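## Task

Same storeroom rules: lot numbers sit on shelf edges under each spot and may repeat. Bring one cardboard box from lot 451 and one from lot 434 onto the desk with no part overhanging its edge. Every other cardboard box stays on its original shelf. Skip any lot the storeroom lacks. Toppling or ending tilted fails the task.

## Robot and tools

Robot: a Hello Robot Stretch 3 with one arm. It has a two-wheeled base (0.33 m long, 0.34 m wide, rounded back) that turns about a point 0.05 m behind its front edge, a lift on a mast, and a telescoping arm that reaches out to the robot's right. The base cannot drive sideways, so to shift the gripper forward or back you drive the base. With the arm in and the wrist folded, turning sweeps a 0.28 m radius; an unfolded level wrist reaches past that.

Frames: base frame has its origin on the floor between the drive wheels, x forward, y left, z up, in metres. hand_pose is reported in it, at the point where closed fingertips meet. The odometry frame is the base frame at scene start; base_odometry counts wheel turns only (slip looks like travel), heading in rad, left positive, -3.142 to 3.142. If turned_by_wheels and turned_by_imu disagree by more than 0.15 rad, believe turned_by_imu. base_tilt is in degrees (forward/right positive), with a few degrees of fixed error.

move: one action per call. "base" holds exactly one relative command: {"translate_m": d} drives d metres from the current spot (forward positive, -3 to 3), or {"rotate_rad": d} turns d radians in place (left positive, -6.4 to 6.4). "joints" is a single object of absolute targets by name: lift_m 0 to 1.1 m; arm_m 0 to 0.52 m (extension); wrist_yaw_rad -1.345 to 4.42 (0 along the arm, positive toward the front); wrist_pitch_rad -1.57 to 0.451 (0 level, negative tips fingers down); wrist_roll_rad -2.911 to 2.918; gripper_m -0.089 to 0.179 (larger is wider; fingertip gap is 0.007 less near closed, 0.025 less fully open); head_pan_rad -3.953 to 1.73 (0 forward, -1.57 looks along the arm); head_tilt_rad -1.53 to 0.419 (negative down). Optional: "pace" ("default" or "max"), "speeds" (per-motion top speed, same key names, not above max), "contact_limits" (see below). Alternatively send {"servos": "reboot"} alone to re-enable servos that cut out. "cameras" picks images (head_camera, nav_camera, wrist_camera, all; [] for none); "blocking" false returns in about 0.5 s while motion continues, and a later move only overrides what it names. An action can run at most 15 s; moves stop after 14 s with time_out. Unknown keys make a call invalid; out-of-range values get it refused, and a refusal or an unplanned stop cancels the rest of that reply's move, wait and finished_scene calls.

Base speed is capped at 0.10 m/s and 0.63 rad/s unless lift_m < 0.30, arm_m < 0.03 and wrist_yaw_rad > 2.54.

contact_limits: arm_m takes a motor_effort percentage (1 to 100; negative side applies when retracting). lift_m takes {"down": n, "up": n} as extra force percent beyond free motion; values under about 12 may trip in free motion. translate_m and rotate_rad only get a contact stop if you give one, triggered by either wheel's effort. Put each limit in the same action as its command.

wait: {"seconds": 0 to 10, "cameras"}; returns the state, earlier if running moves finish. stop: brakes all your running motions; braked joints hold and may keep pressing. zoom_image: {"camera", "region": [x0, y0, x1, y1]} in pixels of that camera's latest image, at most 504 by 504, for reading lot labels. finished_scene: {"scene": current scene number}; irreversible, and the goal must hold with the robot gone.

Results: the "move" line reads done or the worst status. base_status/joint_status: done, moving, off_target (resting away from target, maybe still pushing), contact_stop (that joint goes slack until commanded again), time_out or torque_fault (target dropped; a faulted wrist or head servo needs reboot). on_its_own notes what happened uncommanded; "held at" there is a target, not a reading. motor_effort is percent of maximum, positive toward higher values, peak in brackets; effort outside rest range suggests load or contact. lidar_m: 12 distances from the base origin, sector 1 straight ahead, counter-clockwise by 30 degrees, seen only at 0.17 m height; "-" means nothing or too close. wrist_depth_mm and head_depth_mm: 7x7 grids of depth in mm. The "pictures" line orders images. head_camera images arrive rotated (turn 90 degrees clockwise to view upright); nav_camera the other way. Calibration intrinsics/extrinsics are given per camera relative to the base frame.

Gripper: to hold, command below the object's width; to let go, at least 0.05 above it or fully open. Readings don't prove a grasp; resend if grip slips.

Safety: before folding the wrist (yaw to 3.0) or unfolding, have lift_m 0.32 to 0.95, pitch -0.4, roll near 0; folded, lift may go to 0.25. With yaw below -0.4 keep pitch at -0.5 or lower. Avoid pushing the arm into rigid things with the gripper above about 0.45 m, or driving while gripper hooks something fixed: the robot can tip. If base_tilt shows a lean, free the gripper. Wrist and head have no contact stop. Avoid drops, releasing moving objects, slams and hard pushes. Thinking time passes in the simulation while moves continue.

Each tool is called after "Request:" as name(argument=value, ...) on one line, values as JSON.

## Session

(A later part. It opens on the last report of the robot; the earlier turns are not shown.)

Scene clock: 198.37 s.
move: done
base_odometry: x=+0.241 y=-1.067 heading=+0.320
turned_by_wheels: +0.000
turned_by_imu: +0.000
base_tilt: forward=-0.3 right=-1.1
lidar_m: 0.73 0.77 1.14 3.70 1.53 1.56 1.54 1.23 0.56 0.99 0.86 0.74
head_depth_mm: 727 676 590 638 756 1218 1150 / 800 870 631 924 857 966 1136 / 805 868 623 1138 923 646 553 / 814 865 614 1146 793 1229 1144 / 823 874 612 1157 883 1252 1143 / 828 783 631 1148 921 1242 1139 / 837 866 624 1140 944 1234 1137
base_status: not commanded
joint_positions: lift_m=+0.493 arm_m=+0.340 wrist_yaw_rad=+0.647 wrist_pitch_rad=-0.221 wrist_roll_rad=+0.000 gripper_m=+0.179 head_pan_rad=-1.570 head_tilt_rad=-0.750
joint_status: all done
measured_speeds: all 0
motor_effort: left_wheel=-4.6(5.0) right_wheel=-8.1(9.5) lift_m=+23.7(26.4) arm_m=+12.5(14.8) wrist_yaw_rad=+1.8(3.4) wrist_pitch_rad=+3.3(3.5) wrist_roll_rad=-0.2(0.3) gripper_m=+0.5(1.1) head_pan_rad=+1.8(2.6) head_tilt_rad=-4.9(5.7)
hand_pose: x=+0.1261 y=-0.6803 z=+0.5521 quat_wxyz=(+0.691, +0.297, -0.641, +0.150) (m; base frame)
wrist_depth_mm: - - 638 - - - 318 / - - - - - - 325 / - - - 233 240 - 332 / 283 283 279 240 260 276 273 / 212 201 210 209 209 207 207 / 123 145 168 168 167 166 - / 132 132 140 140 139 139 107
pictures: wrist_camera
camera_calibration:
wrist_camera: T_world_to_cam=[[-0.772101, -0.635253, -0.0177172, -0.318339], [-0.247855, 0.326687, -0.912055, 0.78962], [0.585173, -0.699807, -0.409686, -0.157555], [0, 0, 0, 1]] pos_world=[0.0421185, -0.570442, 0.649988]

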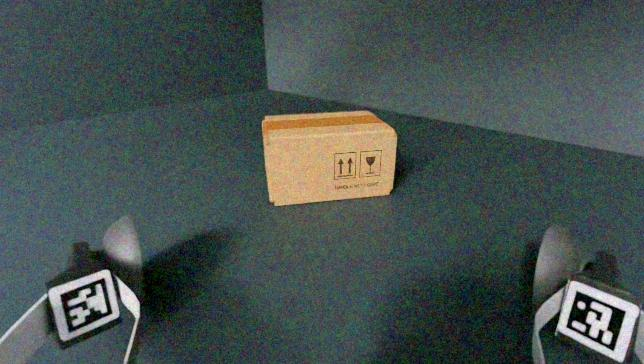

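Request:
move(base={"translate_m":0.058}, joints={"arm_m":0.42}, speeds={"translate_m":0.058,"arm_m":0.08}, cameras=["wrist_camera"])

Request:
move(joints={"gripper_m":0.055}, cameras=["wrist_camera"])

Request:
move(joints={"lift_m":0.56}, cameras=["wrist_camera","nav_camera"])

Scene clock: 214.90 s.
move: done
base_odometry: x=+0.296 y=-1.049 heading=+0.320
turned_by_wheels: +0.000
turned_by_imu: +0.000
base_tilt: forward=-0.4 right=-1.3
lidar_m: 0.67 0.71 1.04 3.70 1.57 1.62 1.59 1.29 0.59 0.99 0.81 0.68
head_depth_mm: 795 836 636 756 793 967 1150 / 802 871 630 1113 947 1046 1132 / 813 869 622 1140 803 651 551 / 822 871 616 1147 818 1250 1147 / 825 849 638 1156 894 1253 1144 / 832 824 630 1149 924 1249 1136 / 839 871 623 1141 943 1231 1139
base_status: done
joint_positions: lift_m=+0.493 arm_m=+0.420 wrist_yaw_rad=+0.647 wrist_pitch_rad=-0.220 wrist_roll_rad=+0.000 gripper_m=+0.179 head_pan_rad=-1.570 head_tilt_rad=-0.750
joint_status: all done
measured_speeds: all 0
motor_effort: left_wheel=+4.0(9.1) right_wheel=+6.6(9.4) lift_m=+26.1(26.8) arm_m=+13.7(15.5) wrist_yaw_rad=+2.3(2.8) wrist_pitch_rad=+3.3(3.5) wrist_roll_rad=-0.2(0.6) gripper_m=+0.6(1.1) head_pan_rad=+1.6(2.0) head_tilt_rad=-5.1(5.3)
hand_pose: x=+0.1262 y=-0.7603 z=+0.5522 quat_wxyz=(+0.691, +0.297, -0.641, +0.150) (m; base frame)
wrist_depth_mm: - - 541 - - 302 264 / - - 566 - - 319 271 / - - - - - 321 283 / 282 281 169 157 259 276 273 / 212 200 136 143 155 207 207 / 123 144 151 154 160 166 - / 132 132 140 139 139 139 107
pictures: wrist_camera
camera_calibration:
wrist_camera: T_world_to_cam=[[-0.772078, -0.635282, -0.0176777, -0.369204], [-0.247701, 0.326422, -0.912191, 0.815756], [0.585269, -0.699904, -0.409383, -0.213762], [0, 0, 0, 1]] pos_world=[0.0421183, -0.650442, 0.650088]

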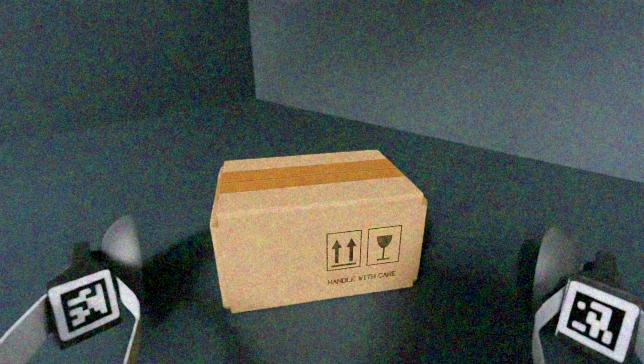

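Scene clock: 216.67 s.
move: done
base_odometry: x=+0.296 y=-1.049 heading=+0.320
turned_by_wheels: +0.000
turned_by_imu: +0.000
base_tilt: forward=-0.2 right=-1.2
lidar_m: 0.67 0.71 1.04 3.70 1.56 1.62 1.60 1.29 0.59 0.99 0.81 0.68
head_depth_mm: 794 836 637 754 792 970 1141 / 803 869 632 1117 947 1051 1135 / 812 870 623 1137 807 649 551 / 818 876 616 1146 817 1251 1154 / 829 842 638 1158 896 1246 1142 / 835 823 633 1155 928 1247 1136 / 842 872 624 1138 950 1239 1136
base_status: not commanded
joint_positions: lift_m=+0.493 arm_m=+0.420 wrist_yaw_rad=+0.650 wrist_pitch_rad=-0.210 wrist_roll_rad=+0.000 gripper_m=+0.055 head_pan_rad=-1.570 head_tilt_rad=-0.750
joint_status: all done
measured_speeds: all 0
motor_effort: left_wheel=+3.3(4.2) right_wheel=+5.6(7.0) lift_m=+27.2(27.5) arm_m=+11.7(13.8) wrist_yaw_rad=+0.2(3.1) wrist_pitch_rad=+1.5(3.4) wrist_roll_rad=+0.0(0.3) gripper_m=-0.4(83.8) head_pan_rad=+1.0(1.8) head_tilt_rad=-4.5(5.5)
hand_pose: x=+0.1272 y=-0.7605 z=+0.5546 quat_wxyz=(+0.690, +0.295, -0.642, +0.154) (m; base frame)
wrist_depth_mm: - - 545 - - 306 265 / - - 571 - - 316 271 / - - - 224 223 321 283 / 292 289 288 184 189 284 276 / 218 217 196 194 164 213 212 / 173 173 128 171 127 171 170 / 144 143 143 138 137 142 141
pictures: wrist_camera
camera_calibration:
wrist_camera: T_world_to_cam=[[-0.76999, -0.637821, -0.0173273, -0.370824], [-0.24323, 0.318522, -0.916179, 0.81382], [0.589877, -0.701234, -0.400396, -0.220035], [0, 0, 0, 1]] pos_world=[0.0422085, -0.650034, 0.651078]

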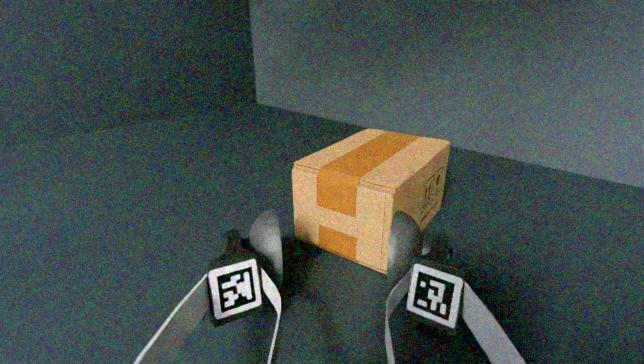

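Scene clock: 218.10 s.
move: done
base_odometry: x=+0.296 y=-1.049 heading=+0.320
turned_by_wheels: +0.000
turned_by_imu: +0.000
base_tilt: forward=-0.3 right=-1.2
lidar_m: 0.67 0.71 1.04 3.69 1.56 1.62 1.59 1.28 0.59 0.99 0.81 0.68
head_depth_mm: 794 833 637 759 795 966 1146 / 806 874 632 1119 946 975 489 / 813 868 623 1142 703 591 1104 / 818 877 616 1153 863 1261 1149 / 823 847 639 1158 907 1251 1140 / 832 825 631 1151 924 1247 1131 / 837 871 623 1141 946 1234 1136
base_status: not commanded
joint_positions: lift_m=+0.560 arm_m=+0.420 wrist_yaw_rad=+0.650 wrist_pitch_rad=-0.216 wrist_roll_rad=+0.000 gripper_m=+0.055 head_pan_rad=-1.570 head_tilt_rad=-0.750
joint_status: all done
measured_speeds: all 0
motor_effort: left_wheel=+2.8(3.6) right_wheel=+5.0(6.0) lift_m=+29.1(34.0) arm_m=+9.7(12.0) wrist_yaw_rad=-0.4(2.2) wrist_pitch_rad=+2.6(2.6) wrist_roll_rad=+0.0(0.3) gripper_m=+0.6(0.8) head_pan_rad=+0.8(1.6) head_tilt_rad=-3.9(5.1)
hand_pose: x=+0.1270 y=-0.7601 z=+0.6203 quat_wxyz=(+0.691, +0.297, -0.641, +0.152) (m; base frame)
wrist_depth_mm: - - 545 - - 305 265 / - - 571 - - 315 272 / - - - - - 318 284 / - - - - - 329 290 / 324 319 156 242 149 327 299 / 270 269 127 207 125 263 264 / 224 103 216 215 208 222 221
pictures: nav_camera (sideways), wrist_camera
camera_calibration:
nav_camera: T_world_to_cam=[[0.0176548, -0.662061, 0.749242, -0.931628], [-0.999786, -0.0197794, 0.0060806, 0.0483183], [0.0107938, -0.749189, -0.662269, 0.815], [0, 0, 0, 1]] pos_world=[0.0559587, -0.0052505, 1.23747]
wrist_camera: T_world_to_cam=[[-0.77005, -0.637744, -0.0175055, -0.36948], [-0.246366, 0.322563, -0.913924, 0.87586], [0.588496, -0.699454, -0.405507, -0.188698], [0, 0, 0, 1]] pos_world=[0.0423122, -0.650139, 0.717484]

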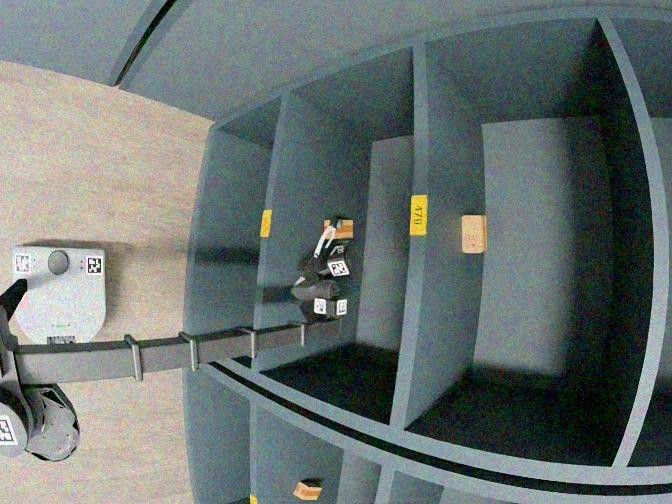

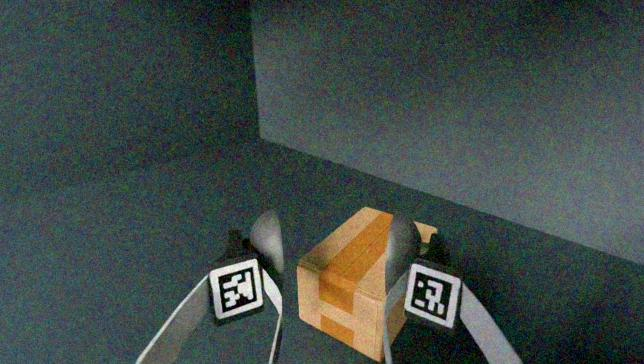

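Request:
move(joints={"gripper_m":0.179,"lift_m":0.6}, cameras=[])

Request:
move(base={"translate_m":0.127}, joints={"wrist_yaw_rad":0.15,"arm_m":0.32}, cameras=[])

Request:
move(joints={"lift_m":0.493}, cameras=["wrist_camera"])

Scene clock: 234.50 s.
move: done
base_odometry: x=+0.296 y=-1.049 heading=+0.320
turned_by_wheels: +0.000
turned_by_imu: +0.000
base_tilt: forward=-0.2 right=-1.2
lidar_m: 0.67 0.71 1.04 3.71 1.57 1.62 1.60 1.29 0.59 0.99 0.81 0.68
head_depth_mm: 796 836 637 755 790 963 1143 / 804 876 629 1116 944 882 425 / 810 869 624 1139 650 875 1131 / 821 874 615 1143 887 1253 1146 / 826 846 639 1153 932 1246 1140 / 833 827 631 1144 928 1241 1134 / 842 872 624 1138 946 1246 1133
base_status: not commanded
joint_positions: lift_m=+0.600 arm_m=+0.420 wrist_yaw_rad=+0.650 wrist_pitch_rad=-0.216 wrist_roll_rad=+0.000 gripper_m=+0.179 head_pan_rad=-1.570 head_tilt_rad=-0.750
joint_status: all done
measured_speeds: all 0
motor_effort: left_wheel=+3.0(3.4) right_wheel=+5.7(5.9) lift_m=+26.1(32.8) arm_m=+5.1(7.1) wrist_yaw_rad=-0.7(2.5) wrist_pitch_rad=+2.4(2.6) wrist_roll_rad=+0.2(0.3) gripper_m=+0.8(84.3) head_pan_rad=+0.5(1.1) head_tilt_rad=-3.5(5.0)
hand_pose: x=+0.1270 y=-0.7601 z=+0.6603 quat_wxyz=(+0.691, +0.297, -0.641, +0.152) (m; base frame)
wrist_depth_mm: - - 537 - - 305 262 / - - 579 - - 316 272 / - - 612 - - 319 284 / - - - - - 329 288 / - 143 - - - 333 294 / - 140 314 262 261 311 288 / 256 265 272 226 253 261 105
pictures: none
No camera images: "cameras" was empty.

Scene clock: 236.90 s.
move: done
base_odometry: x=+0.416 y=-1.009 heading=+0.320
turned_by_wheels: +0.000
turned_by_imu: +0.000
base_tilt: forward=-0.4 right=-1.2
lidar_m: 0.54 0.58 0.84 3.69 1.94 1.66 1.72 1.31 0.66 1.00 0.71 0.55
head_depth_mm: 806 873 637 1122 955 1051 1148 / 813 876 628 1153 951 1188 432 / 820 874 621 1147 620 1208 1130 / 825 884 642 1155 658 1258 1146 / 832 891 638 1161 931 1250 1140 / 843 881 630 1148 955 1238 1133 / 851 868 651 1100 944 1209 1131
base_status: done
joint_positions: lift_m=+0.600 arm_m=+0.320 wrist_yaw_rad=+0.153 wrist_pitch_rad=-0.216 wrist_roll_rad=+0.000 gripper_m=+0.179 head_pan_rad=-1.570 head_tilt_rad=-0.750
joint_status: all done
measured_speeds: all 0
motor_effort: left_wheel=+5.4(8.8) right_wheel=+5.4(12.4) lift_m=+25.3(26.5) arm_m=-11.8(14.9) wrist_yaw_rad=-3.5(7.2) wrist_pitch_rad=+2.5(2.6) wrist_roll_rad=-0.3(0.3) gripper_m=+1.0(1.0) head_pan_rad=+0.9(1.0) head_tilt_rad=-3.3(5.1)
hand_pose: x=+0.0159 y=-0.7072 z=+0.6603 quat_wxyz=(+0.707, +0.130, -0.695, -0.023) (m; base frame)
wrist_depth_mm: - 490 - - - - 337 / - 516 - - - - - / - 552 - - - - - / - - - - - - - / - 142 - 301 - - - / - 140 313 268 300 311 - / 256 265 271 272 270 261 105
pictures: none
No camera images: "cameras" was empty.

Scene clock: 238.70 s.
move: done
base_odometry: x=+0.416 y=-1.009 heading=+0.320
turned_by_wheels: +0.000
turned_by_imu: +0.000
base_tilt: forward=-0.3 right=-1.3
lidar_m: 0.54 0.58 0.84 3.68 1.94 1.66 1.72 1.31 0.66 1.00 0.71 0.55
head_depth_mm: 808 871 635 1114 959 1050 1144 / 812 882 629 1151 954 1251 1137 / 820 874 621 1144 944 633 548 / 823 880 642 1165 788 1204 1147 / 834 893 637 1157 931 1251 1145 / 841 881 630 1147 952 1241 1135 / 850 866 653 1100 946 1217 1133
base_status: not commanded
joint_positions: lift_m=+0.493 arm_m=+0.320 wrist_yaw_rad=+0.153 wrist_pitch_rad=-0.216 wrist_roll_rad=+0.000 gripper_m=+0.179 head_pan_rad=-1.570 head_tilt_rad=-0.750
joint_status: all done
measured_speeds: all 0
motor_effort: left_wheel=+5.0(6.0) right_wheel=+5.1(6.2) lift_m=+24.0(25.3) arm_m=-10.2(12.8) wrist_yaw_rad=-3.8(4.4) wrist_pitch_rad=+2.5(2.6) wrist_roll_rad=+0.0(0.3) gripper_m=+0.5(1.1) head_pan_rad=+0.4(0.8) head_tilt_rad=-4.3(4.9)
hand_pose: x=+0.0159 y=-0.7072 z=+0.5533 quat_wxyz=(+0.707, +0.130, -0.695, -0.023) (m; base frame)
wrist_depth_mm: - 488 - - - - 336 / - 521 - - - - - / - - - 239 237 - - / 286 284 282 231 247 278 277 / 213 212 211 210 210 209 218 / 123 144 169 168 168 167 167 / 133 132 140 140 140 139 107
pictures: wrist_camera
camera_calibration:
wrist_camera: T_world_to_cam=[[-0.981021, -0.193109, -0.0174998, -0.104665], [-0.0626356, 0.40102, -0.913926, 0.822788], [0.183505, -0.895484, -0.405504, -0.245749], [0, 0, 0, 1]] pos_world=[-0.00604675, -0.57023, 0.650484]

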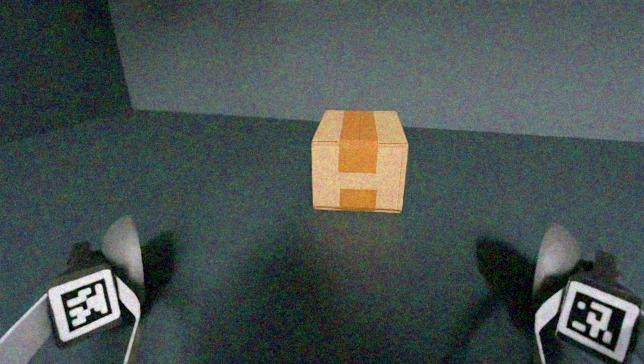

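Request:
move(joints={"arm_m":0.432,"lift_m":0.49}, cameras=["wrist_camera"])

Request:
move(joints={"gripper_m":0.025}, cameras=["wrist_camera"])

Request:
move(joints={"lift_m":0.58}, cameras=["wrist_camera"])

Scene clock: 246.97 s.
move: done
base_odometry: x=+0.416 y=-1.009 heading=+0.320
turned_by_wheels: +0.000
turned_by_imu: +0.000
base_tilt: forward=-0.3 right=-1.1
lidar_m: 0.54 0.58 0.85 3.71 1.94 1.66 1.72 1.31 0.66 1.00 0.71 0.55
head_depth_mm: 806 878 635 1114 959 1049 1140 / 811 875 630 1150 948 1237 1138 / 820 875 622 1147 794 654 555 / 825 882 642 1167 865 1250 1156 / 832 888 638 1156 933 1254 1140 / 840 883 630 1153 950 1244 1136 / 849 862 654 1102 947 1207 1129
base_status: not commanded
joint_positions: lift_m=+0.490 arm_m=+0.432 wrist_yaw_rad=+0.153 wrist_pitch_rad=-0.210 wrist_roll_rad=+0.000 gripper_m=+0.179 head_pan_rad=-1.570 head_tilt_rad=-0.750
joint_status: all done
measured_speeds: all 0
motor_effort: left_wheel=+5.5(6.0) right_wheel=+5.4(6.2) lift_m=+22.9(27.5) arm_m=+13.8(15.9) wrist_yaw_rad=-3.3(4.2) wrist_pitch_rad=+1.3(2.6) wrist_roll_rad=+0.0(0.3) gripper_m=+0.2(0.9) head_pan_rad=-0.8(0.8) head_tilt_rad=-4.0(4.2)
hand_pose: x=+0.0160 y=-0.8197 z=+0.5518 quat_wxyz=(+0.707, +0.128, -0.695, -0.020) (m; base frame)
wrist_depth_mm: 386 - 331 310 288 270 255 / 415 - - 326 306 284 267 / - - - 339 325 300 280 / 284 282 282 155 260 278 274 / 211 200 199 116 189 208 207 / 122 141 160 121 160 166 - / 130 131 135 130 129 138 107
pictures: wrist_camera
camera_calibration:
wrist_camera: T_world_to_cam=[[-0.981002, -0.19323, -0.0172457, -0.126561], [-0.0617327, 0.395207, -0.916515, 0.863271], [0.183914, -0.898039, -0.399628, -0.352431], [0, 0, 0, 1]] pos_world=[-0.00604784, -0.682123, 0.648177]

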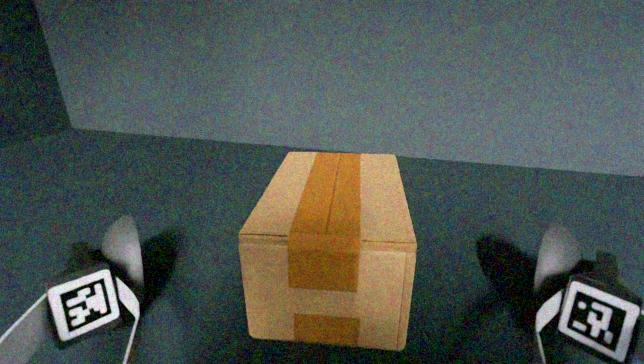

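Scene clock: 249.03 s.
move: done
base_odometry: x=+0.416 y=-1.009 heading=+0.320
turned_by_wheels: +0.000
turned_by_imu: +0.000
base_tilt: forward=-0.3 right=-1.2
lidar_m: 0.54 0.58 0.84 3.70 1.94 1.66 1.72 1.31 0.66 1.00 0.71 0.55
head_depth_mm: 802 873 636 1118 960 1053 1144 / 811 876 630 1150 948 1242 1141 / 820 874 621 1147 791 655 555 / 827 882 642 1159 866 1255 1145 / 835 890 638 1163 931 1251 1138 / 843 881 630 1148 953 1249 1131 / 850 864 653 1102 946 1205 1133
base_status: not commanded
joint_positions: lift_m=+0.490 arm_m=+0.432 wrist_yaw_rad=+0.152 wrist_pitch_rad=-0.198 wrist_roll_rad=+0.000 gripper_m=+0.026 head_pan_rad=-1.570 head_tilt_rad=-0.750
joint_status: all done
measured_speeds: all 0
motor_effort: left_wheel=+3.4(6.1) right_wheel=+3.9(5.9) lift_m=+25.3(25.3) arm_m=+11.0(14.3) wrist_yaw_rad=-1.4(5.4) wrist_pitch_rad=-0.8(1.4) wrist_roll_rad=-0.2(0.3) gripper_m=-15.0(87.7) head_pan_rad=-0.6(1.0) head_tilt_rad=-3.5(4.1)
hand_pose: x=+0.0158 y=-0.8206 z=+0.5547 quat_wxyz=(+0.707, +0.123, -0.696, -0.017) (m; base frame)
wrist_depth_mm: - - 333 310 289 271 255 / 407 - - 327 304 283 268 / - - - 335 320 299 281 / 295 294 293 163 253 289 286 / 218 217 135 127 146 214 214 / 172 179 129 129 125 170 170 / 143 102 137 137 134 136 141
pictures: wrist_camera
camera_calibration:
wrist_camera: T_world_to_cam=[[-0.981249, -0.192012, -0.0168113, -0.12615], [-0.0595254, 0.384837, -0.921063, 0.860159], [0.183325, -0.902791, -0.389051, -0.361842], [0, 0, 0, 1]] pos_world=[-0.0062482, -0.681912, 0.649365]

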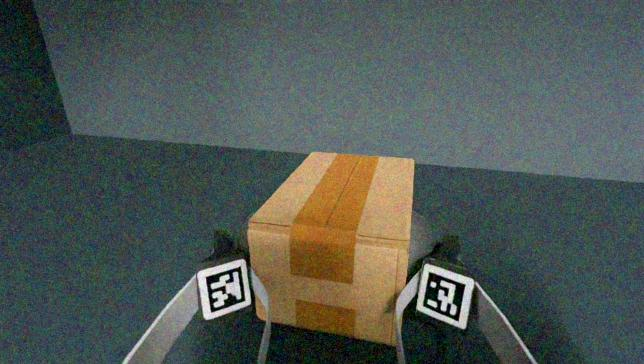

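Scene clock: 250.70 s.
move: done
base_odometry: x=+0.416 y=-1.009 heading=+0.320
turned_by_wheels: +0.000
turned_by_imu: +0.000
base_tilt: forward=-0.2 right=-1.2
lidar_m: 0.54 0.58 0.84 3.70 1.93 1.66 1.72 1.31 0.66 1.00 0.71 0.55
head_depth_mm: 802 873 636 1115 958 1054 1146 / 811 877 628 1147 952 1193 451 / 820 874 622 1150 677 1185 1113 / 829 884 640 999 885 1254 1148 / 836 892 637 1156 936 1249 1144 / 843 877 629 1152 954 1247 1138 / 851 867 654 1101 947 1208 1127
base_status: not commanded
joint_positions: lift_m=+0.580 arm_m=+0.432 wrist_yaw_rad=+0.152 wrist_pitch_rad=-0.224 wrist_roll_rad=+0.000 gripper_m=+0.026 head_pan_rad=-1.570 head_tilt_rad=-0.750
joint_status: all done
measured_speeds: all 0
motor_effort: left_wheel=+3.2(3.7) right_wheel=+3.5(4.5) lift_m=+31.2(33.9) arm_m=+8.6(11.3) wrist_yaw_rad=-1.5(3.2) wrist_pitch_rad=+3.9(4.2) wrist_roll_rad=+0.1(0.3) gripper_m=-15.0(15.4) head_pan_rad=-0.3(1.2) head_tilt_rad=-3.3(4.4)
hand_pose: x=+0.0154 y=-0.8187 z=+0.6383 quat_wxyz=(+0.707, +0.132, -0.694, -0.026) (m; base frame)
wrist_depth_mm: - - 331 310 287 271 255 / 417 - - 327 304 285 268 / 442 - - 337 322 301 281 / - - - 165 193 319 297 / - - 134 127 135 329 315 / 294 294 129 129 125 287 287 / 245 102 236 228 226 227 241
pictures: wrist_camera
camera_calibration:
wrist_camera: T_world_to_cam=[[-0.981324, -0.19153, -0.0178751, -0.123551], [-0.0631458, 0.408516, -0.910564, 0.949073], [0.181702, -0.89243, -0.412981, -0.303625], [0, 0, 0, 1]] pos_world=[-0.00614388, -0.682339, 0.736592]

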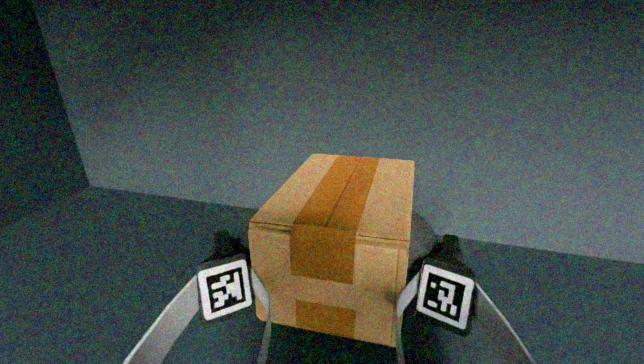

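Request:
move(joints={"arm_m":0.0,"lift_m":0.62}, cameras=[])

Request:
move(base={"rotate_rad":-1.305}, joints={"lift_m":0.78,"wrist_yaw_rad":0}, cameras=["wrist_camera"])

Request:
move(base={"translate_m":-1.25}, cameras=[])

Request:
move(base={"rotate_rad":-0.586}, joints={"head_pan_rad":-1.57,"head_tilt_rad":-0.6})

Scene clock: 288.50 s.
move: done
base_odometry: x=+0.416 y=-1.009 heading=+0.320
turned_by_wheels: +0.000
turned_by_imu: +0.000
base_tilt: forward=-0.4 right=-1.4
lidar_m: 0.54 0.58 0.85 3.69 1.94 1.66 1.72 1.31 0.66 1.00 0.71 0.55
head_depth_mm: 807 874 637 1118 956 1049 1142 / 814 877 629 1146 950 1240 1159 / 820 876 623 1144 944 1262 1154 / 828 882 641 1165 941 1176 464 / 834 894 638 1157 931 1188 1120 / 841 882 630 1150 950 1244 1136 / 849 865 653 1109 945 1211 1129
base_status: not commanded
joint_positions: lift_m=+0.620 arm_m=+0.001 wrist_yaw_rad=+0.152 wrist_pitch_rad=-0.225 wrist_roll_rad=+0.000 gripper_m=+0.026 head_pan_rad=-1.570 head_tilt_rad=-0.750
joint_status: all done
measured_speeds: all 0
motor_effort: left_wheel=+3.1(3.7) right_wheel=+4.6(4.6) lift_m=+25.4(33.9) arm_m=-12.6(14.4) wrist_yaw_rad=-2.0(3.5) wrist_pitch_rad=+4.1(4.3) wrist_roll_rad=-0.2(0.3) gripper_m=-14.6(15.4) head_pan_rad=-0.9(1.9) head_tilt_rad=-3.9(4.0)
hand_pose: x=+0.0154 y=-0.3872 z=+0.6781 quat_wxyz=(+0.707, +0.133, -0.694, -0.026) (m; base frame)
wrist_depth_mm: - - 770 - - - - / - - 810 - - - - / - - - - - - - / - - - 167 167 - - / - - 133 127 134 - - / - - 130 130 125 - - / - 101 - 139 129 107 324
pictures: none
No camera images: "cameras" was empty.

Scene clock: 291.70 s.
move: done
base_odometry: x=+0.416 y=-1.009 heading=-0.985
turned_by_wheels: -1.305
turned_by_imu: -1.285
base_tilt: forward=-0.3 right=-1.2
lidar_m: 0.82 0.60 0.54 0.55 0.67 1.33 2.16 1.66 1.72 1.41 0.65 0.87
head_depth_mm: 1379 1528 1724 1897 1633 1357 - / 1434 1588 1793 1953 1625 1347 - / 1503 1669 1896 1990 1560 1308 - / 1529 1704 1983 1973 541 360 365 / 1187 1342 1473 1729 1537 1327 1141 / 1218 1101 1515 1271 1479 1316 1141 / 1252 922 1448 1139 1385 1224 1136
base_status: done
joint_positions: lift_m=+0.780 arm_m=+0.001 wrist_yaw_rad=+0.003 wrist_pitch_rad=-0.225 wrist_roll_rad=+0.000 gripper_m=+0.026 head_pan_rad=-1.570 head_tilt_rad=-0.750
joint_status: all done
measured_speeds: all 0
motor_effort: left_wheel=+7.7(12.5) right_wheel=-10.0(13.0) lift_m=+31.1(34.6) arm_m=-12.6(13.6) wrist_yaw_rad=-2.6(6.8) wrist_pitch_rad=+4.3(4.3) wrist_roll_rad=+0.0(0.3) gripper_m=-14.4(15.2) head_pan_rad=-1.5(2.1) head_tilt_rad=-3.4(3.8)
hand_pose: x=-0.0209 y=-0.3900 z=+0.8381 quat_wxyz=(+0.703, +0.081, -0.702, -0.079) (m; base frame)
wrist_depth_mm: - - - - - - - / - - - - - - - / - - - - - - - / - - - 167 - - - / - - 134 127 145 - - / - - 129 130 125 - - / - 101 - - - - -
pictures: wrist_camera
camera_calibration:
wrist_camera: T_world_to_cam=[[-0.998884, -0.0437066, -0.0179065, -0.0162117], [-0.00179971, 0.414057, -0.910249, 0.956873], [0.0471982, -0.909201, -0.413673, 0.159281], [0, 0, 0, 1]] pos_world=[-0.0219893, -0.25209, 0.936593]

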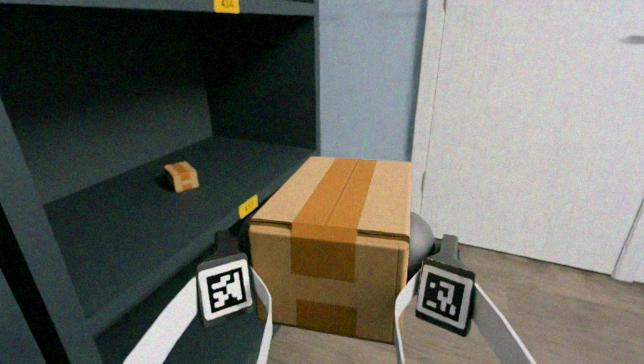

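Scene clock: 305.33 s.
move: done
base_odometry: x=-0.275 y=+0.032 heading=-0.984
turned_by_wheels: +0.000
turned_by_imu: +0.000
base_tilt: forward=-0.3 right=-1.3
lidar_m: 1.69 1.08 0.98 0.99 1.21 2.56 2.25 0.74 0.86 0.86 1.58 1.71
head_depth_mm: 1042 1156 1209 907 743 1363 - / 1072 1206 1193 903 762 1350 - / 1117 1248 1340 887 757 1311 - / 1164 1302 1486 950 543 360 365 / 1186 1334 1529 1781 1549 1320 1147 / 1233 1401 1613 1832 1571 1319 1140 / 1285 1476 1707 1881 1567 1317 1132
base_status: done
joint_positions: lift_m=+0.780 arm_m=+0.001 wrist_yaw_rad=+0.003 wrist_pitch_rad=-0.225 wrist_roll_rad=+0.000 gripper_m=+0.026 head_pan_rad=-1.570 head_tilt_rad=-0.750
joint_status: not commanded
measured_speeds: all 0
motor_effort: left_wheel=-0.5(9.8) right_wheel=-11.8(15.4) lift_m=+24.8(31.5) arm_m=-8.1(13.0) wrist_yaw_rad=-3.5(4.7) wrist_pitch_rad=+4.2(4.3) wrist_roll_rad=-0.1(0.5) gripper_m=-14.9(15.1) head_pan_rad=-2.8(3.2) head_tilt_rad=-1.9(3.8)
hand_pose: x=-0.0209 y=-0.3900 z=+0.8381 quat_wxyz=(+0.703, +0.081, -0.702, -0.079) (m; base frame)
wrist_depth_mm: - - - - - - - / - - - - - - - / - - - - - - - / - - - 166 166 - - / - - 136 127 134 - - / - - 129 130 125 - - / - 111 - - 133 - -
pictures: none
No camera images: "cameras" was empty.

Scene clock: 307.40 s.
move: done
base_odometry: x=-0.275 y=+0.032 heading=-1.570
turned_by_wheels: -0.586
turned_by_imu: -0.576
base_tilt: forward=-0.3 right=-1.1
lidar_m: 1.71 1.71 1.11 0.98 0.98 1.17 2.56 2.45 0.74 0.74 0.86 1.52
head_depth_mm: 1174 1299 1446 1131 844 1462 1247 / 1145 1267 1406 1123 836 1448 1239 / 1117 1238 1377 1109 831 1106 1150 / 1097 1205 1335 1097 820 507 334 / 1076 1177 1306 1093 817 1350 1225 / 1052 1148 1276 1076 810 1233 1194 / 1029 1123 1245 1070 808 1333 1219
base_status: done
joint_positions: lift_m=+0.780 arm_m=+0.001 wrist_yaw_rad=+0.003 wrist_pitch_rad=-0.225 wrist_roll_rad=+0.000 gripper_m=+0.026 head_pan_rad=-1.570 head_tilt_rad=-0.600
joint_status: all done
measured_speeds: all 0
motor_effort: left_wheel=+8.7(11.8) right_wheel=-9.9(14.5) lift_m=+26.7(27.2) arm_m=-8.8(9.2) wrist_yaw_rad=-2.7(3.8) wrist_pitch_rad=+4.2(4.3) wrist_roll_rad=-0.3(0.3) gripper_m=-14.6(15.0) head_pan_rad=-2.5(3.9) head_tilt_rad=+3.6(4.3)
hand_pose: x=-0.0209 y=-0.3900 z=+0.8381 quat_wxyz=(+0.703, +0.081, -0.702, -0.079) (m; base frame)
wrist_depth_mm: - - - - - - - / - - - - - - - / - - - - - - - / - - - 167 166 - - / - - 134 127 135 - - / - - 129 130 125 - - / - 110 - - 134 - -
pictures: head_camera (sideways), nav_camera (sideways), wrist_camera
camera_calibration:
head_camera: T_world_to_cam=[[-0.0468019, 0.519964, -0.852905, 1.12543], [0.997502, -0.020901, -0.0674785, 0.0813489], [-0.052913, -0.853932, -0.517687, 0.629599], [0, 0, 0, 1]] pos_world=[0.00484063, -0.0458489, 1.29131]
nav_camera: T_world_to_cam=[[0.0175721, -0.542577, 0.839822, -1.0498], [-0.999786, -0.0186871, 0.00884611, 0.0448073], [0.0108942, -0.839798, -0.542789, 0.659571], [0, 0, 0, 1]] pos_world=[0.0560593, -0.0148504, 1.23925]
wrist_camera: T_world_to_cam=[[-0.998889, -0.0435749, -0.0179572, -0.0161328], [-0.00169911, 0.414061, -0.910247, 0.956783], [0.0470993, -0.909205, -0.413675, 0.159238], [0, 0, 0, 1]] pos_world=[-0.0219892, -0.25209, 0.936493]

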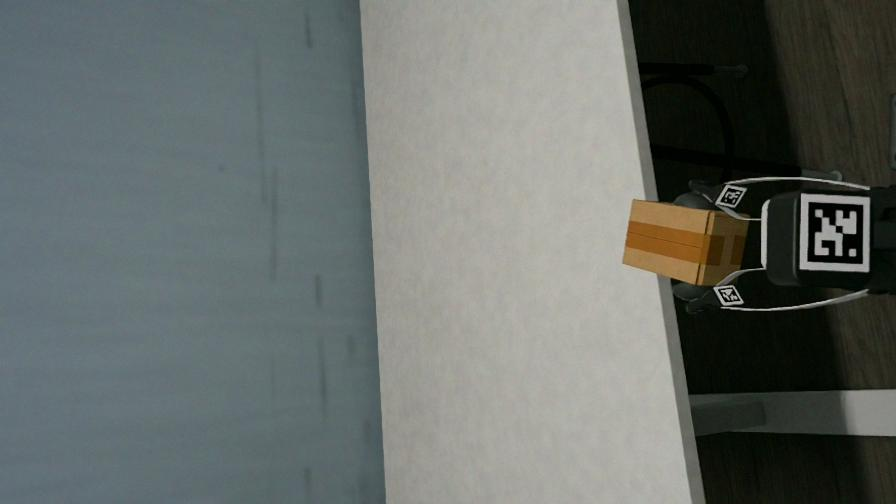

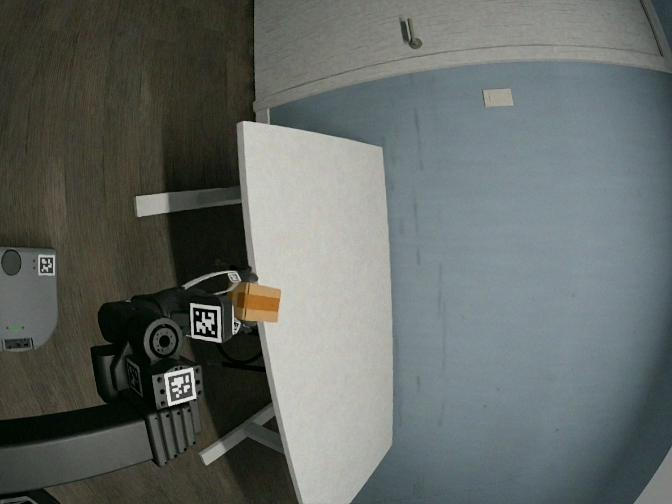

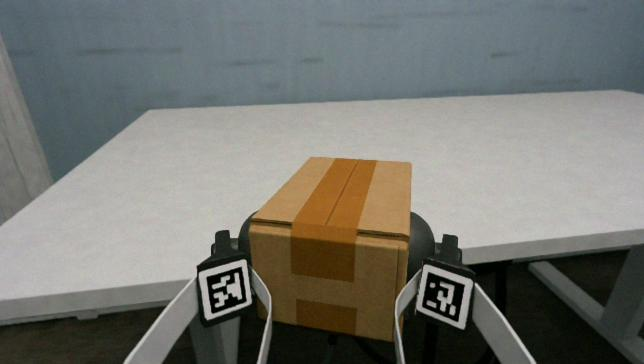

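Request:
move(joints={"arm_m":0.36}, cameras=[])

Request:
move(joints={"lift_m":0.68}, speeds={"lift_m":0.03}, contact_limits={"lift_m":{"down":14}}, cameras=["wrist_camera"])

Scene clock: 322.50 s.
move: done
base_odometry: x=-0.275 y=+0.032 heading=-1.570
turned_by_wheels: +0.000
turned_by_imu: +0.000
base_tilt: forward=-0.3 right=-1.3
lidar_m: 1.71 1.71 1.11 0.98 0.98 1.17 2.56 2.45 0.74 0.74 0.86 1.52
head_depth_mm: 1172 1303 1442 1138 843 1462 300 / 1144 1259 1409 1125 450 362 327 / 1123 1237 1376 1103 559 1401 1239 / 1092 1211 1344 804 639 1395 1224 / 1074 1175 1314 1088 815 1393 1228 / 1043 1152 1276 1076 812 1232 1193 / 1031 1123 1239 1070 803 1328 1213
base_status: not commanded
joint_positions: lift_m=+0.780 arm_m=+0.360 wrist_yaw_rad=+0.003 wrist_pitch_rad=-0.225 wrist_roll_rad=+0.000 gripper_m=+0.026 head_pan_rad=-1.570 head_tilt_rad=-0.600
joint_status: all done
measured_speeds: all 0
motor_effort: left_wheel=+8.2(9.0) right_wheel=-9.2(10.4) lift_m=+30.8(31.9) arm_m=+12.6(15.3) wrist_yaw_rad=-3.0(4.2) wrist_pitch_rad=+4.1(4.3) wrist_roll_rad=+0.0(0.3) gripper_m=-14.6(15.2) head_pan_rad=-3.1(3.7) head_tilt_rad=+3.3(4.3)
hand_pose: x=-0.0209 y=-0.7494 z=+0.8380 quat_wxyz=(+0.703, +0.081, -0.702, -0.079) (m; base frame)
wrist_depth_mm: - - - - - - - / - - - - - - - / - - - - - - - / - - - 166 167 - - / - - 134 127 134 - - / - - 129 130 125 - - / - 101 - 139 129 107 -
pictures: none
No camera images: "cameras" was empty.

Scene clock: 326.27 s.
move: done
base_odometry: x=-0.275 y=+0.032 heading=-1.570
turned_by_wheels: +0.000
turned_by_imu: +0.000
base_tilt: forward=-0.4 right=-1.2
lidar_m: 1.71 1.71 1.11 0.98 0.98 1.17 2.56 2.44 0.74 0.74 0.86 1.52
head_depth_mm: 1173 1304 1443 1131 843 1456 1251 / 1149 1275 1403 1123 836 504 385 / 1118 1239 1367 1113 598 1360 1212 / 1096 1210 1339 1103 620 1395 1228 / 1076 1186 1300 1089 816 1390 1225 / 1056 1150 1274 1076 816 1229 1191 / 1029 1125 1236 1065 804 1335 1207
base_status: not commanded
joint_positions: lift_m=+0.680 arm_m=+0.360 wrist_yaw_rad=+0.002 wrist_pitch_rad=-0.211 wrist_roll_rad=+0.000 gripper_m=+0.026 head_pan_rad=-1.570 head_tilt_rad=-0.600
joint_status: all done
measured_speeds: all 0
motor_effort: left_wheel=+8.0(8.5) right_wheel=-8.7(10.2) lift_m=+22.1(29.4) arm_m=+6.7(13.0) wrist_yaw_rad=-2.1(3.8) wrist_pitch_rad=+1.6(4.3) wrist_roll_rad=+0.3(0.3) gripper_m=-14.3(15.3) head_pan_rad=-2.8(3.4) head_tilt_rad=+3.1(4.0)
contact_limits: lift_m down 14 (down: maximum 72; up: maximum 65)
hand_pose: x=-0.0210 y=-0.7505 z=+0.7414 quat_wxyz=(+0.704, +0.075, -0.703, -0.074) (m; base frame)
wrist_depth_mm: - - - - - - - / - - - - - - - / - - - - - - - / - - - 163 162 - - / - - 134 127 134 - - / - - 129 130 125 - - / - 101 - 138 130 107 -
pictures: wrist_camera
camera_calibration:
wrist_camera: T_world_to_cam=[[-0.998913, -0.0432764, -0.0173419, -0.033982], [-0.00149276, 0.401467, -0.915872, 1.01282], [0.0465979, -0.91485, -0.401095, -0.221995], [0, 0, 0, 1]] pos_world=[-0.0220886, -0.611175, 0.837979]

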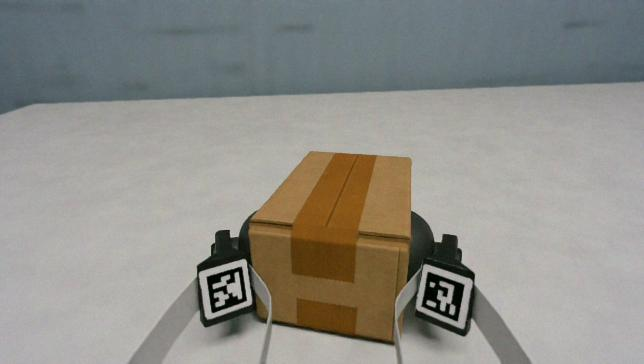

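Request:
move(joints={"lift_m":0.64}, speeds={"lift_m":0.02}, contact_limits={"lift_m":{"down":14}}, cameras=["wrist_camera"])

Scene clock: 332.20 s.
move: contact_stop
base_odometry: x=-0.275 y=+0.032 heading=-1.570
turned_by_wheels: +0.000
turned_by_imu: +0.000
base_tilt: forward=-0.2 right=-1.2
lidar_m: 1.71 1.71 1.11 0.98 0.98 1.17 2.57 2.44 0.74 0.74 0.86 1.53
head_depth_mm: 1175 1300 1434 1140 842 1463 1246 / 1150 1268 1399 1123 836 1190 396 / 1117 1233 1377 1107 602 1119 1205 / 1096 1205 1338 1102 691 1387 1230 / 1072 1176 1304 1086 815 1381 1223 / 1049 1152 1271 1076 811 1223 1192 / 1028 1120 1238 1069 806 1327 1207
base_status: not commanded
joint_positions: lift_m=+0.665 arm_m=+0.360 wrist_yaw_rad=+0.001 wrist_pitch_rad=-0.157 wrist_roll_rad=+0.000 gripper_m=+0.026 head_pan_rad=-1.570 head_tilt_rad=-0.600
joint_status: lift_m contact_stop (moved -0.015 of -0.040)
measured_speeds: translate_m=+0.000 rotate_rad=+0.000 lift_m=+0.001 arm_m=+0.000 wrist_yaw_rad=+0.000 wrist_pitch_rad=+0.000 wrist_roll_rad=+0.000 head_pan_rad=+0.000 head_tilt_rad=+0.000
on_its_own: lift_m is slack since a contact_stop (your +0.640 is given up)
motor_effort: left_wheel=+4.4(8.2) right_wheel=-5.7(10.4) lift_m=+25.4(25.4) arm_m=-1.3(1.8) wrist_yaw_rad=-1.2(3.4) wrist_pitch_rad=-8.5(10.6) wrist_roll_rad=+0.1(0.4) gripper_m=-14.6(14.9) head_pan_rad=-2.1(2.9) head_tilt_rad=+3.0(3.8)
contact_limits: lift_m down 14 (down: maximum 72; up: maximum 65)
hand_pose: x=-0.0212 y=-0.7543 z=+0.7396 quat_wxyz=(+0.705, +0.056, -0.704, -0.055) (m; base frame)
wrist_depth_mm: - - - - - - - / - - - - - - - / - - - - - - - / - - - 164 178 - - / - - 133 127 132 - - / - - 129 132 126 - - / - 101 - 138 132 106 -
pictures: wrist_camera
camera_calibration:
wrist_camera: T_world_to_cam=[[-0.998954, -0.0432471, -0.0148318, -0.0362588], [-0.00128771, 0.350893, -0.936415, 0.989768], [0.0457016, -0.935416, -0.350582, -0.279178], [0, 0, 0, 1]] pos_world=[-0.0221875, -0.610018, 0.828421]

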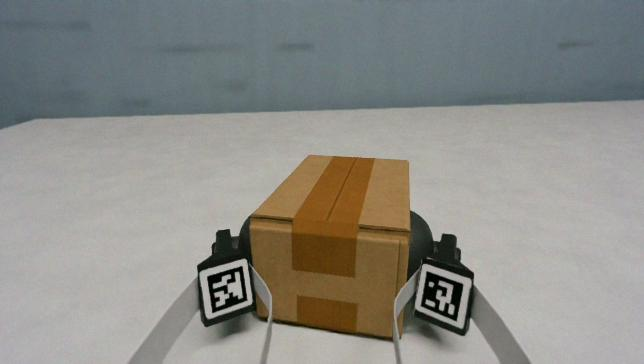

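Request:
move(joints={"lift_m":0.672}, cameras=[])

Request:
move(joints={"gripper_m":0.179}, cameras=[])

Request:
move(joints={"lift_m":0.74,"wrist_pitch_rad":-0.2}, cameras=[])

Request:
move(joints={"arm_m":0,"wrist_pitch_rad":-0.4}, pace="max", cameras=["wrist_camera"])

Request:
move(joints={"wrist_yaw_rad":3.0,"gripper_m":0.03}, pace="max", cameras=[])

Request:
move(base={"rotate_rad":3.14}, joints={"lift_m":0.33,"head_pan_rad":-0.5,"head_tilt_rad":-0.3}, pace="max", cameras=["nav_camera"])

Scene clock: 349.57 s.
move: done
base_odometry: x=-0.275 y=+0.032 heading=-1.570
turned_by_wheels: +0.000
turned_by_imu: +0.000
base_tilt: forward=-0.4 right=-1.2
lidar_m: 1.71 1.71 1.11 0.98 0.98 1.17 2.56 2.44 0.74 0.74 0.86 1.52
head_depth_mm: 1173 1303 1436 1134 844 1460 1247 / 1150 1267 1398 1121 834 514 390 / 1125 1237 1375 1107 603 1119 1206 / 1092 1207 1330 1099 621 1383 1230 / 1076 1177 1306 1086 820 1391 1223 / 1051 1146 1271 1080 812 1230 1189 / 1029 1117 1243 1068 805 1330 1211
base_status: not commanded
joint_positions: lift_m=+0.672 arm_m=+0.360 wrist_yaw_rad=+0.001 wrist_pitch_rad=-0.181 wrist_roll_rad=+0.000 gripper_m=+0.026 head_pan_rad=-1.570 head_tilt_rad=-0.600
joint_status: all done
measured_speeds: all 0
motor_effort: left_wheel=+3.9(4.5) right_wheel=-6.3(6.3) lift_m=+29.9(30.8) arm_m=-6.4(7.1) wrist_yaw_rad=-1.2(3.1) wrist_pitch_rad=-3.8(8.3) wrist_roll_rad=+0.3(0.3) gripper_m=-14.5(14.8) head_pan_rad=-2.0(2.9) head_tilt_rad=+2.8(3.8)
hand_pose: x=-0.0212 y=-0.7527 z=+0.7408 quat_wxyz=(+0.705, +0.065, -0.704, -0.064) (m; base frame)
wrist_depth_mm: - - - - - - - / - - - - - - - / - - - - - - - / - - - 163 176 - - / - - 133 127 132 - - / - - 130 133 125 - - / - 101 - 139 131 106 -
pictures: none
No camera images: "cameras" was empty.

Scene clock: 351.63 s.
move: done
base_odometry: x=-0.275 y=+0.032 heading=-1.570
turned_by_wheels: +0.000
turned_by_imu: +0.000
base_tilt: forward=-0.3 right=-1.3
lidar_m: 1.70 1.72 1.11 0.98 0.98 1.17 2.57 2.44 0.74 0.75 0.86 1.53
head_depth_mm: 1177 1303 1440 1136 843 1456 1246 / 1148 1263 1401 1125 836 514 390 / 1114 1242 1368 1113 603 1120 1210 / 1096 1202 1338 1097 621 1390 1226 / 1075 1177 1310 1092 815 1388 1222 / 1049 1150 1271 1082 813 1229 1190 / 1028 1122 1242 1069 803 1337 1212
base_status: not commanded
joint_positions: lift_m=+0.672 arm_m=+0.360 wrist_yaw_rad=-0.004 wrist_pitch_rad=-0.191 wrist_roll_rad=+0.000 gripper_m=+0.179 head_pan_rad=-1.570 head_tilt_rad=-0.600
joint_status: all done
measured_speeds: all 0
motor_effort: left_wheel=+3.9(4.6) right_wheel=-5.5(6.6) lift_m=+26.5(30.0) arm_m=-9.7(10.1) wrist_yaw_rad=+2.8(4.2) wrist_pitch_rad=-2.1(4.1) wrist_roll_rad=-0.1(0.3) gripper_m=+2.6(87.6) head_pan_rad=-1.9(2.4) head_tilt_rad=+2.6(3.6)
hand_pose: x=-0.0225 y=-0.7520 z=+0.7384 quat_wxyz=(+0.704, +0.066, -0.704, -0.069) (m; base frame)
wrist_depth_mm: - - - - - - - / - - - - - - - / - - - - - - - / - - - 158 157 - - / - 144 - 126 122 - - / - 124 139 132 127 - - / - - - 139 - - 105
pictures: none
No camera images: "cameras" was empty.

Scene clock: 353.10 s.
move: done
base_odometry: x=-0.275 y=+0.032 heading=-1.570
turned_by_wheels: +0.000
turned_by_imu: +0.000
base_tilt: forward=-0.4 right=-1.3
lidar_m: 1.70 1.71 1.11 0.98 0.98 1.18 2.57 2.44 0.74 0.74 0.86 1.53
head_depth_mm: 1171 1302 1435 1136 844 1459 341 / 1146 1266 1397 1118 780 393 340 / 1119 1238 1376 1112 556 1366 1231 / 1094 1206 1339 1099 597 1383 1230 / 1074 1169 1304 1091 815 1383 1220 / 1050 1153 1274 1083 812 1225 1195 / 1027 1127 1235 1067 805 1339 1207
base_status: not commanded
joint_positions: lift_m=+0.740 arm_m=+0.360 wrist_yaw_rad=-0.003 wrist_pitch_rad=-0.214 wrist_roll_rad=+0.000 gripper_m=+0.179 head_pan_rad=-1.570 head_tilt_rad=-0.600
joint_status: all done
measured_speeds: all 0
motor_effort: left_wheel=+4.1(4.4) right_wheel=-4.8(6.0) lift_m=+29.9(33.3) arm_m=-12.2(12.5) wrist_yaw_rad=+2.0(3.5) wrist_pitch_rad=+2.1(3.2) wrist_roll_rad=+0.1(0.3) gripper_m=+0.8(2.4) head_pan_rad=-1.5(2.3) head_tilt_rad=+2.7(3.4)
hand_pose: x=-0.0222 y=-0.7502 z=+0.8007 quat_wxyz=(+0.703, +0.075, -0.703, -0.077) (m; base frame)
wrist_depth_mm: - - - - - - - / - - - - - - - / - - - - - - - / - - - - - - - / - 143 - 209 - - - / - 126 - 184 183 - - / - - - 153 - - 105
pictures: none
No camera images: "cameras" was empty.

Scene clock: 355.27 s.
move: done
base_odometry: x=-0.275 y=+0.032 heading=-1.570
turned_by_wheels: +0.000
turned_by_imu: +0.000
base_tilt: forward=-0.3 right=-1.2
lidar_m: 1.71 1.71 1.11 0.98 0.98 1.17 2.57 2.44 0.74 0.74 0.86 1.53
head_depth_mm: 1173 1301 1443 1133 842 1454 1250 / 1144 1260 1404 1124 834 1449 1211 / 1122 1238 1372 1107 826 1395 1196 / 1097 1206 1342 1099 823 1389 371 / 1074 1175 1302 1086 818 1384 1197 / 1053 1150 1271 1080 811 1224 1182 / 1030 1123 1241 1068 807 1334 1208
base_status: not commanded
joint_positions: lift_m=+0.740 arm_m=+0.001 wrist_yaw_rad=-0.003 wrist_pitch_rad=-0.414 wrist_roll_rad=+0.000 gripper_m=+0.179 head_pan_rad=-1.570 head_tilt_rad=-0.600
joint_status: all done
measured_speeds: all 0
motor_effort: left_wheel=+4.3(4.6) right_wheel=-5.0(5.6) lift_m=+23.3(31.4) arm_m=-11.8(14.9) wrist_yaw_rad=+2.1(3.6) wrist_pitch_rad=+2.2(5.2) wrist_roll_rad=+0.2(0.4) gripper_m=+0.6(1.3) head_pan_rad=-1.2(2.2) head_tilt_rad=+3.1(3.4)
hand_pose: x=-0.0221 y=-0.3704 z=+0.7536 quat_wxyz=(+0.692, +0.145, -0.692, -0.147) (m; base frame)
wrist_depth_mm: - - - 452 - - - / - - - - - - - / - - - - - - - / - - - - - - - / - - - - - - - / 123 - - - - - - / 879 898 916 936 909 876 105
pictures: wrist_camera
camera_calibration:
wrist_camera: T_world_to_cam=[[-0.999099, -0.0340811, -0.0252739, -0.00905747], [0.000945642, 0.57763, -0.816298, 0.861751], [0.0424193, -0.815587, -0.577077, 0.299865], [0, 0, 0, 1]] pos_world=[-0.0225843, -0.253515, 0.876263]

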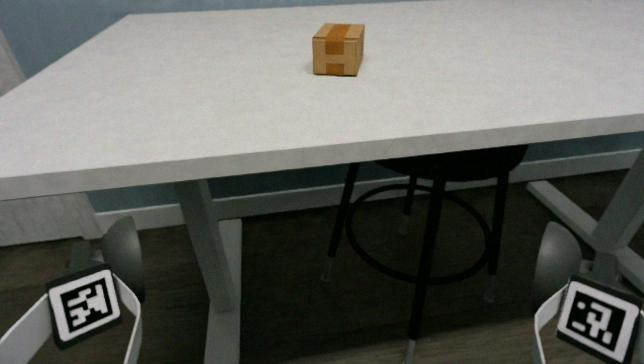

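Scene clock: 357.30 s.
move: done
base_odometry: x=-0.275 y=+0.032 heading=-1.570
turned_by_wheels: +0.000
turned_by_imu: +0.000
base_tilt: forward=-0.2 right=-1.2
lidar_m: 1.71 1.71 1.11 0.98 0.98 1.17 2.56 2.44 0.74 0.74 0.86 1.52
head_depth_mm: 1171 1304 1438 1136 845 1457 1249 / 1147 1266 1403 1115 837 1447 1245 / 1122 1243 1372 1116 829 1395 1230 / 1094 1209 1339 1102 824 1386 1227 / 1073 1171 1309 1092 816 1383 1225 / 1048 1147 1269 1079 811 1225 1192 / 1033 1126 1237 1067 806 1330 1216
base_status: not commanded
joint_positions: lift_m=+0.740 arm_m=+0.001 wrist_yaw_rad=+2.997 wrist_pitch_rad=-0.414 wrist_roll_rad=+0.000 gripper_m=+0.030 head_pan_rad=-1.570 head_tilt_rad=-0.600
joint_status: all done
measured_speeds: all 0
motor_effort: left_wheel=+4.1(4.4) right_wheel=-4.6(5.9) lift_m=+26.6(26.6) arm_m=-4.1(11.5) wrist_yaw_rad=+2.4(7.7) wrist_pitch_rad=+2.2(2.2) wrist_roll_rad=+0.0(0.3) gripper_m=+0.3(85.0) head_pan_rad=-1.5(2.2) head_tilt_rad=+2.7(3.6)
hand_pose: x=+0.0112 y=+0.0770 z=+0.7536 quat_wxyz=(+0.195, +0.700, +0.095, +0.680) (m; base frame)
wrist_depth_mm: - 137 - - - - - / - 148 - - - - - / - 162 - - - - - / - 186 - - - - - / - - 205 - - - - / - - 130 146 130 - - / 942 961 262 919 870 901 900
pictures: none
No camera images: "cameras" was empty.

Scene clock: 363.20 s.
move: done
base_odometry: x=-0.275 y=+0.032 heading=+1.570
turned_by_wheels: +3.140
turned_by_imu: +3.089
base_tilt: forward=-0.4 right=-1.2
lidar_m: 2.56 2.56 0.99 0.74 1.30 1.50 1.71 1.71 1.13 0.98 0.98 1.15
head_depth_mm: 933 960 993 1022 1058 1094 1125 / 1016 1049 1089 1131 1178 1209 1252 / 1116 1156 1191 1240 1289 1346 1409 / 1234 1279 1338 1397 1465 1530 1514 / 1386 1450 1512 1583 1670 1761 1533 / 2506 2560 2699 2840 2694 1919 1528 / 2364 2457 2566 2651 2708 1983 1513
base_status: done
joint_positions: lift_m=+0.330 arm_m=+0.001 wrist_yaw_rad=+2.997 wrist_pitch_rad=-0.415 wrist_roll_rad=+0.000 gripper_m=+0.030 head_pan_rad=-0.500 head_tilt_rad=-0.300
joint_status: all done
measured_speeds: all 0
motor_effort: left_wheel=-8.5(12.9) right_wheel=+8.7(12.7) lift_m=+30.0(31.3) arm_m=-10.0(10.2) wrist_yaw_rad=+2.0(3.5) wrist_pitch_rad=+2.2(2.4) wrist_roll_rad=+0.2(0.4) gripper_m=+0.5(1.1) head_pan_rad=-2.7(6.0) head_tilt_rad=-2.6(6.4)
hand_pose: x=+0.0112 y=+0.0769 z=+0.3434 quat_wxyz=(+0.196, +0.700, +0.095, +0.680) (m; base frame)
wrist_depth_mm: - 137 - - - - - / - 148 - - - - - / - 162 951 - - 991 991 / 818 186 737 799 770 790 773 / 677 639 206 637 660 650 646 / 577 566 130 147 130 563 550 / 496 511 261 323 463 484 485
pictures: nav_camera (sideways)
camera_calibration:
nav_camera: T_world_to_cam=[[0.245368, -0.114628, 0.962629, -1.21144], [-0.466719, -0.8843, 0.013663, 0.0352189], [0.849687, -0.45263, -0.270478, 0.300055], [0, 0, 0, 1]] pos_world=[0.058734, 0.0280927, 1.24685]

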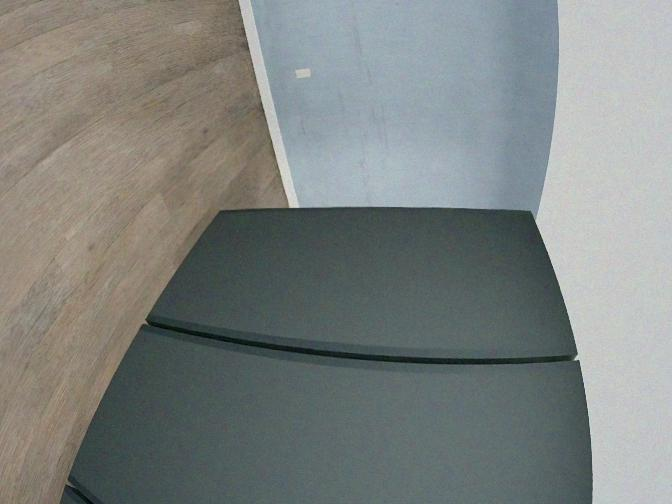

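Request:
move(base={"rotate_rad":-0.18}, joints={"lift_m":0.28}, pace="max", cameras=[])

Request:
move(base={"translate_m":2.05}, joints={"head_pan_rad":-1.4}, pace="max", cameras=["nav_camera","head_camera"])

Scene clock: 392.87 s.
move: done
base_odometry: x=-0.275 y=+0.032 heading=+1.390
turned_by_wheels: -0.180
turned_by_imu: -0.177
base_tilt: forward=-0.3 right=-1.3
lidar_m: 1.55 2.56 1.40 0.74 1.31 1.39 1.91 1.71 1.28 1.00 0.98 1.05
head_depth_mm: 854 884 911 948 987 1025 1062 / 911 942 982 1018 1059 1105 1146 / 972 1012 1051 1099 1144 1201 1252 / 1048 1093 1138 1190 1260 1312 1396 / 1136 1184 1239 1299 1367 1451 1479 / 1228 1287 1366 1431 1516 1623 1518 / 1354 1425 1502 1598 1704 1805 1516
base_status: done
joint_positions: lift_m=+0.280 arm_m=+0.001 wrist_yaw_rad=+2.997 wrist_pitch_rad=-0.415 wrist_roll_rad=+0.000 gripper_m=+0.030 head_pan_rad=-0.500 head_tilt_rad=-0.300
joint_status: all done
measured_speeds: all 0
motor_effort: left_wheel=+6.5(11.8) right_wheel=-8.7(13.1) lift_m=+23.2(26.3) arm_m=-12.0(13.1) wrist_yaw_rad=+2.1(3.1) wrist_pitch_rad=+2.3(2.4) wrist_roll_rad=-0.1(0.3) gripper_m=+0.2(0.8) head_pan_rad=-3.1(3.5) head_tilt_rad=-3.3(3.7)
hand_pose: x=+0.0111 y=+0.0769 z=+0.2933 quat_wxyz=(+0.196, +0.700, +0.096, +0.680) (m; base frame)
wrist_depth_mm: 138 137 - - - - - / - 147 - - - - - / 926 161 864 892 898 884 870 / 736 182 659 697 699 702 695 / 605 558 206 564 580 580 579 / 514 507 130 148 130 497 496 / 434 279 257 269 412 433 430
pictures: none
No camera images: "cameras" was empty.

Scene clock: 401.13 s.
move: done
base_odometry: x=+0.094 y=+2.049 heading=+1.390
turned_by_wheels: +0.000
turned_by_imu: +0.001
base_tilt: forward=-0.4 right=-1.2
lidar_m: 0.72 0.71 0.77 1.13 2.16 1.83 3.36 0.40 0.34 0.48 1.60 0.93
head_depth_mm: 482 486 491 496 501 508 513 / 1497 1566 1623 609 616 626 635 / 1476 1543 1629 1714 1817 1893 1547 / 1426 1510 1585 1664 1748 1846 1541 / 1395 1465 1535 1608 1701 1784 1536 / 1362 1415 1484 1563 1651 1741 1522 / 1326 1378 1440 1513 1595 1669 1514
base_status: done
joint_positions: lift_m=+0.280 arm_m=+0.001 wrist_yaw_rad=+2.997 wrist_pitch_rad=-0.415 wrist_roll_rad=+0.000 gripper_m=+0.030 head_pan_rad=-1.400 head_tilt_rad=-0.300
joint_status: all done
measured_speeds: all 0
motor_effort: left_wheel=+0.8(12.4) right_wheel=+3.2(13.3) lift_m=+29.3(31.7) arm_m=-3.7(12.2) wrist_yaw_rad=+2.0(3.2) wrist_pitch_rad=+2.3(2.4) wrist_roll_rad=-0.2(0.4) gripper_m=+0.5(1.0) head_pan_rad=+3.6(4.2) head_tilt_rad=+0.2(3.5)
hand_pose: x=+0.0110 y=+0.0769 z=+0.2933 quat_wxyz=(+0.195, +0.700, +0.096, +0.680) (m; base frame)
wrist_depth_mm: - 137 - - - - 593 / - 148 - - - - 602 / 928 162 862 892 878 801 624 / 737 185 658 718 703 703 674 / 599 578 206 568 585 579 582 / 508 510 130 148 130 491 495 / 434 279 258 269 411 436 431
pictures: head_camera (sideways), nav_camera (sideways)
camera_calibration:
head_camera: T_world_to_cam=[[-0.0873258, 0.233838, -0.968346, 1.27638], [0.989881, 0.129512, -0.0579929, 0.0690874], [0.111852, -0.963611, -0.242782, 0.270856], [0, 0, 0, 1]] pos_world=[0.0127769, -0.0464137, 1.30574]
nav_camera: T_world_to_cam=[[0.062842, -0.263828, 0.96252, -1.2101], [-0.982793, -0.184206, 0.0136745, 0.0383957], [0.173694, -0.946817, -0.270864, 0.304682], [0, 0, 0, 1]] pos_world=[0.0608585, -0.023707, 1.24675]

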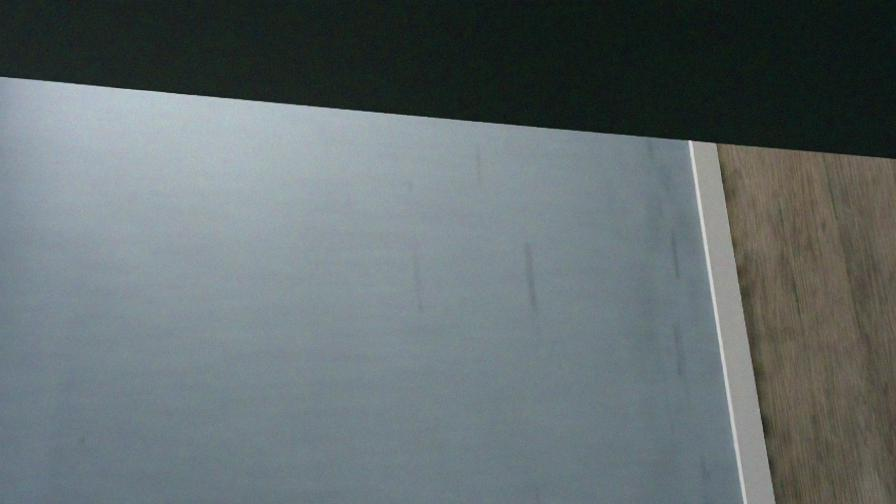

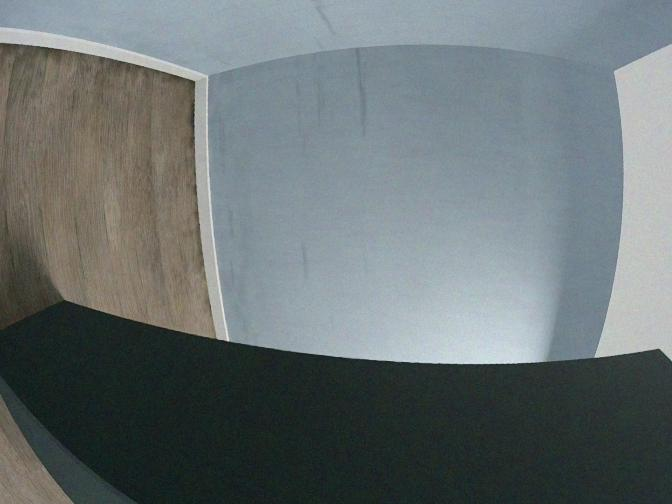

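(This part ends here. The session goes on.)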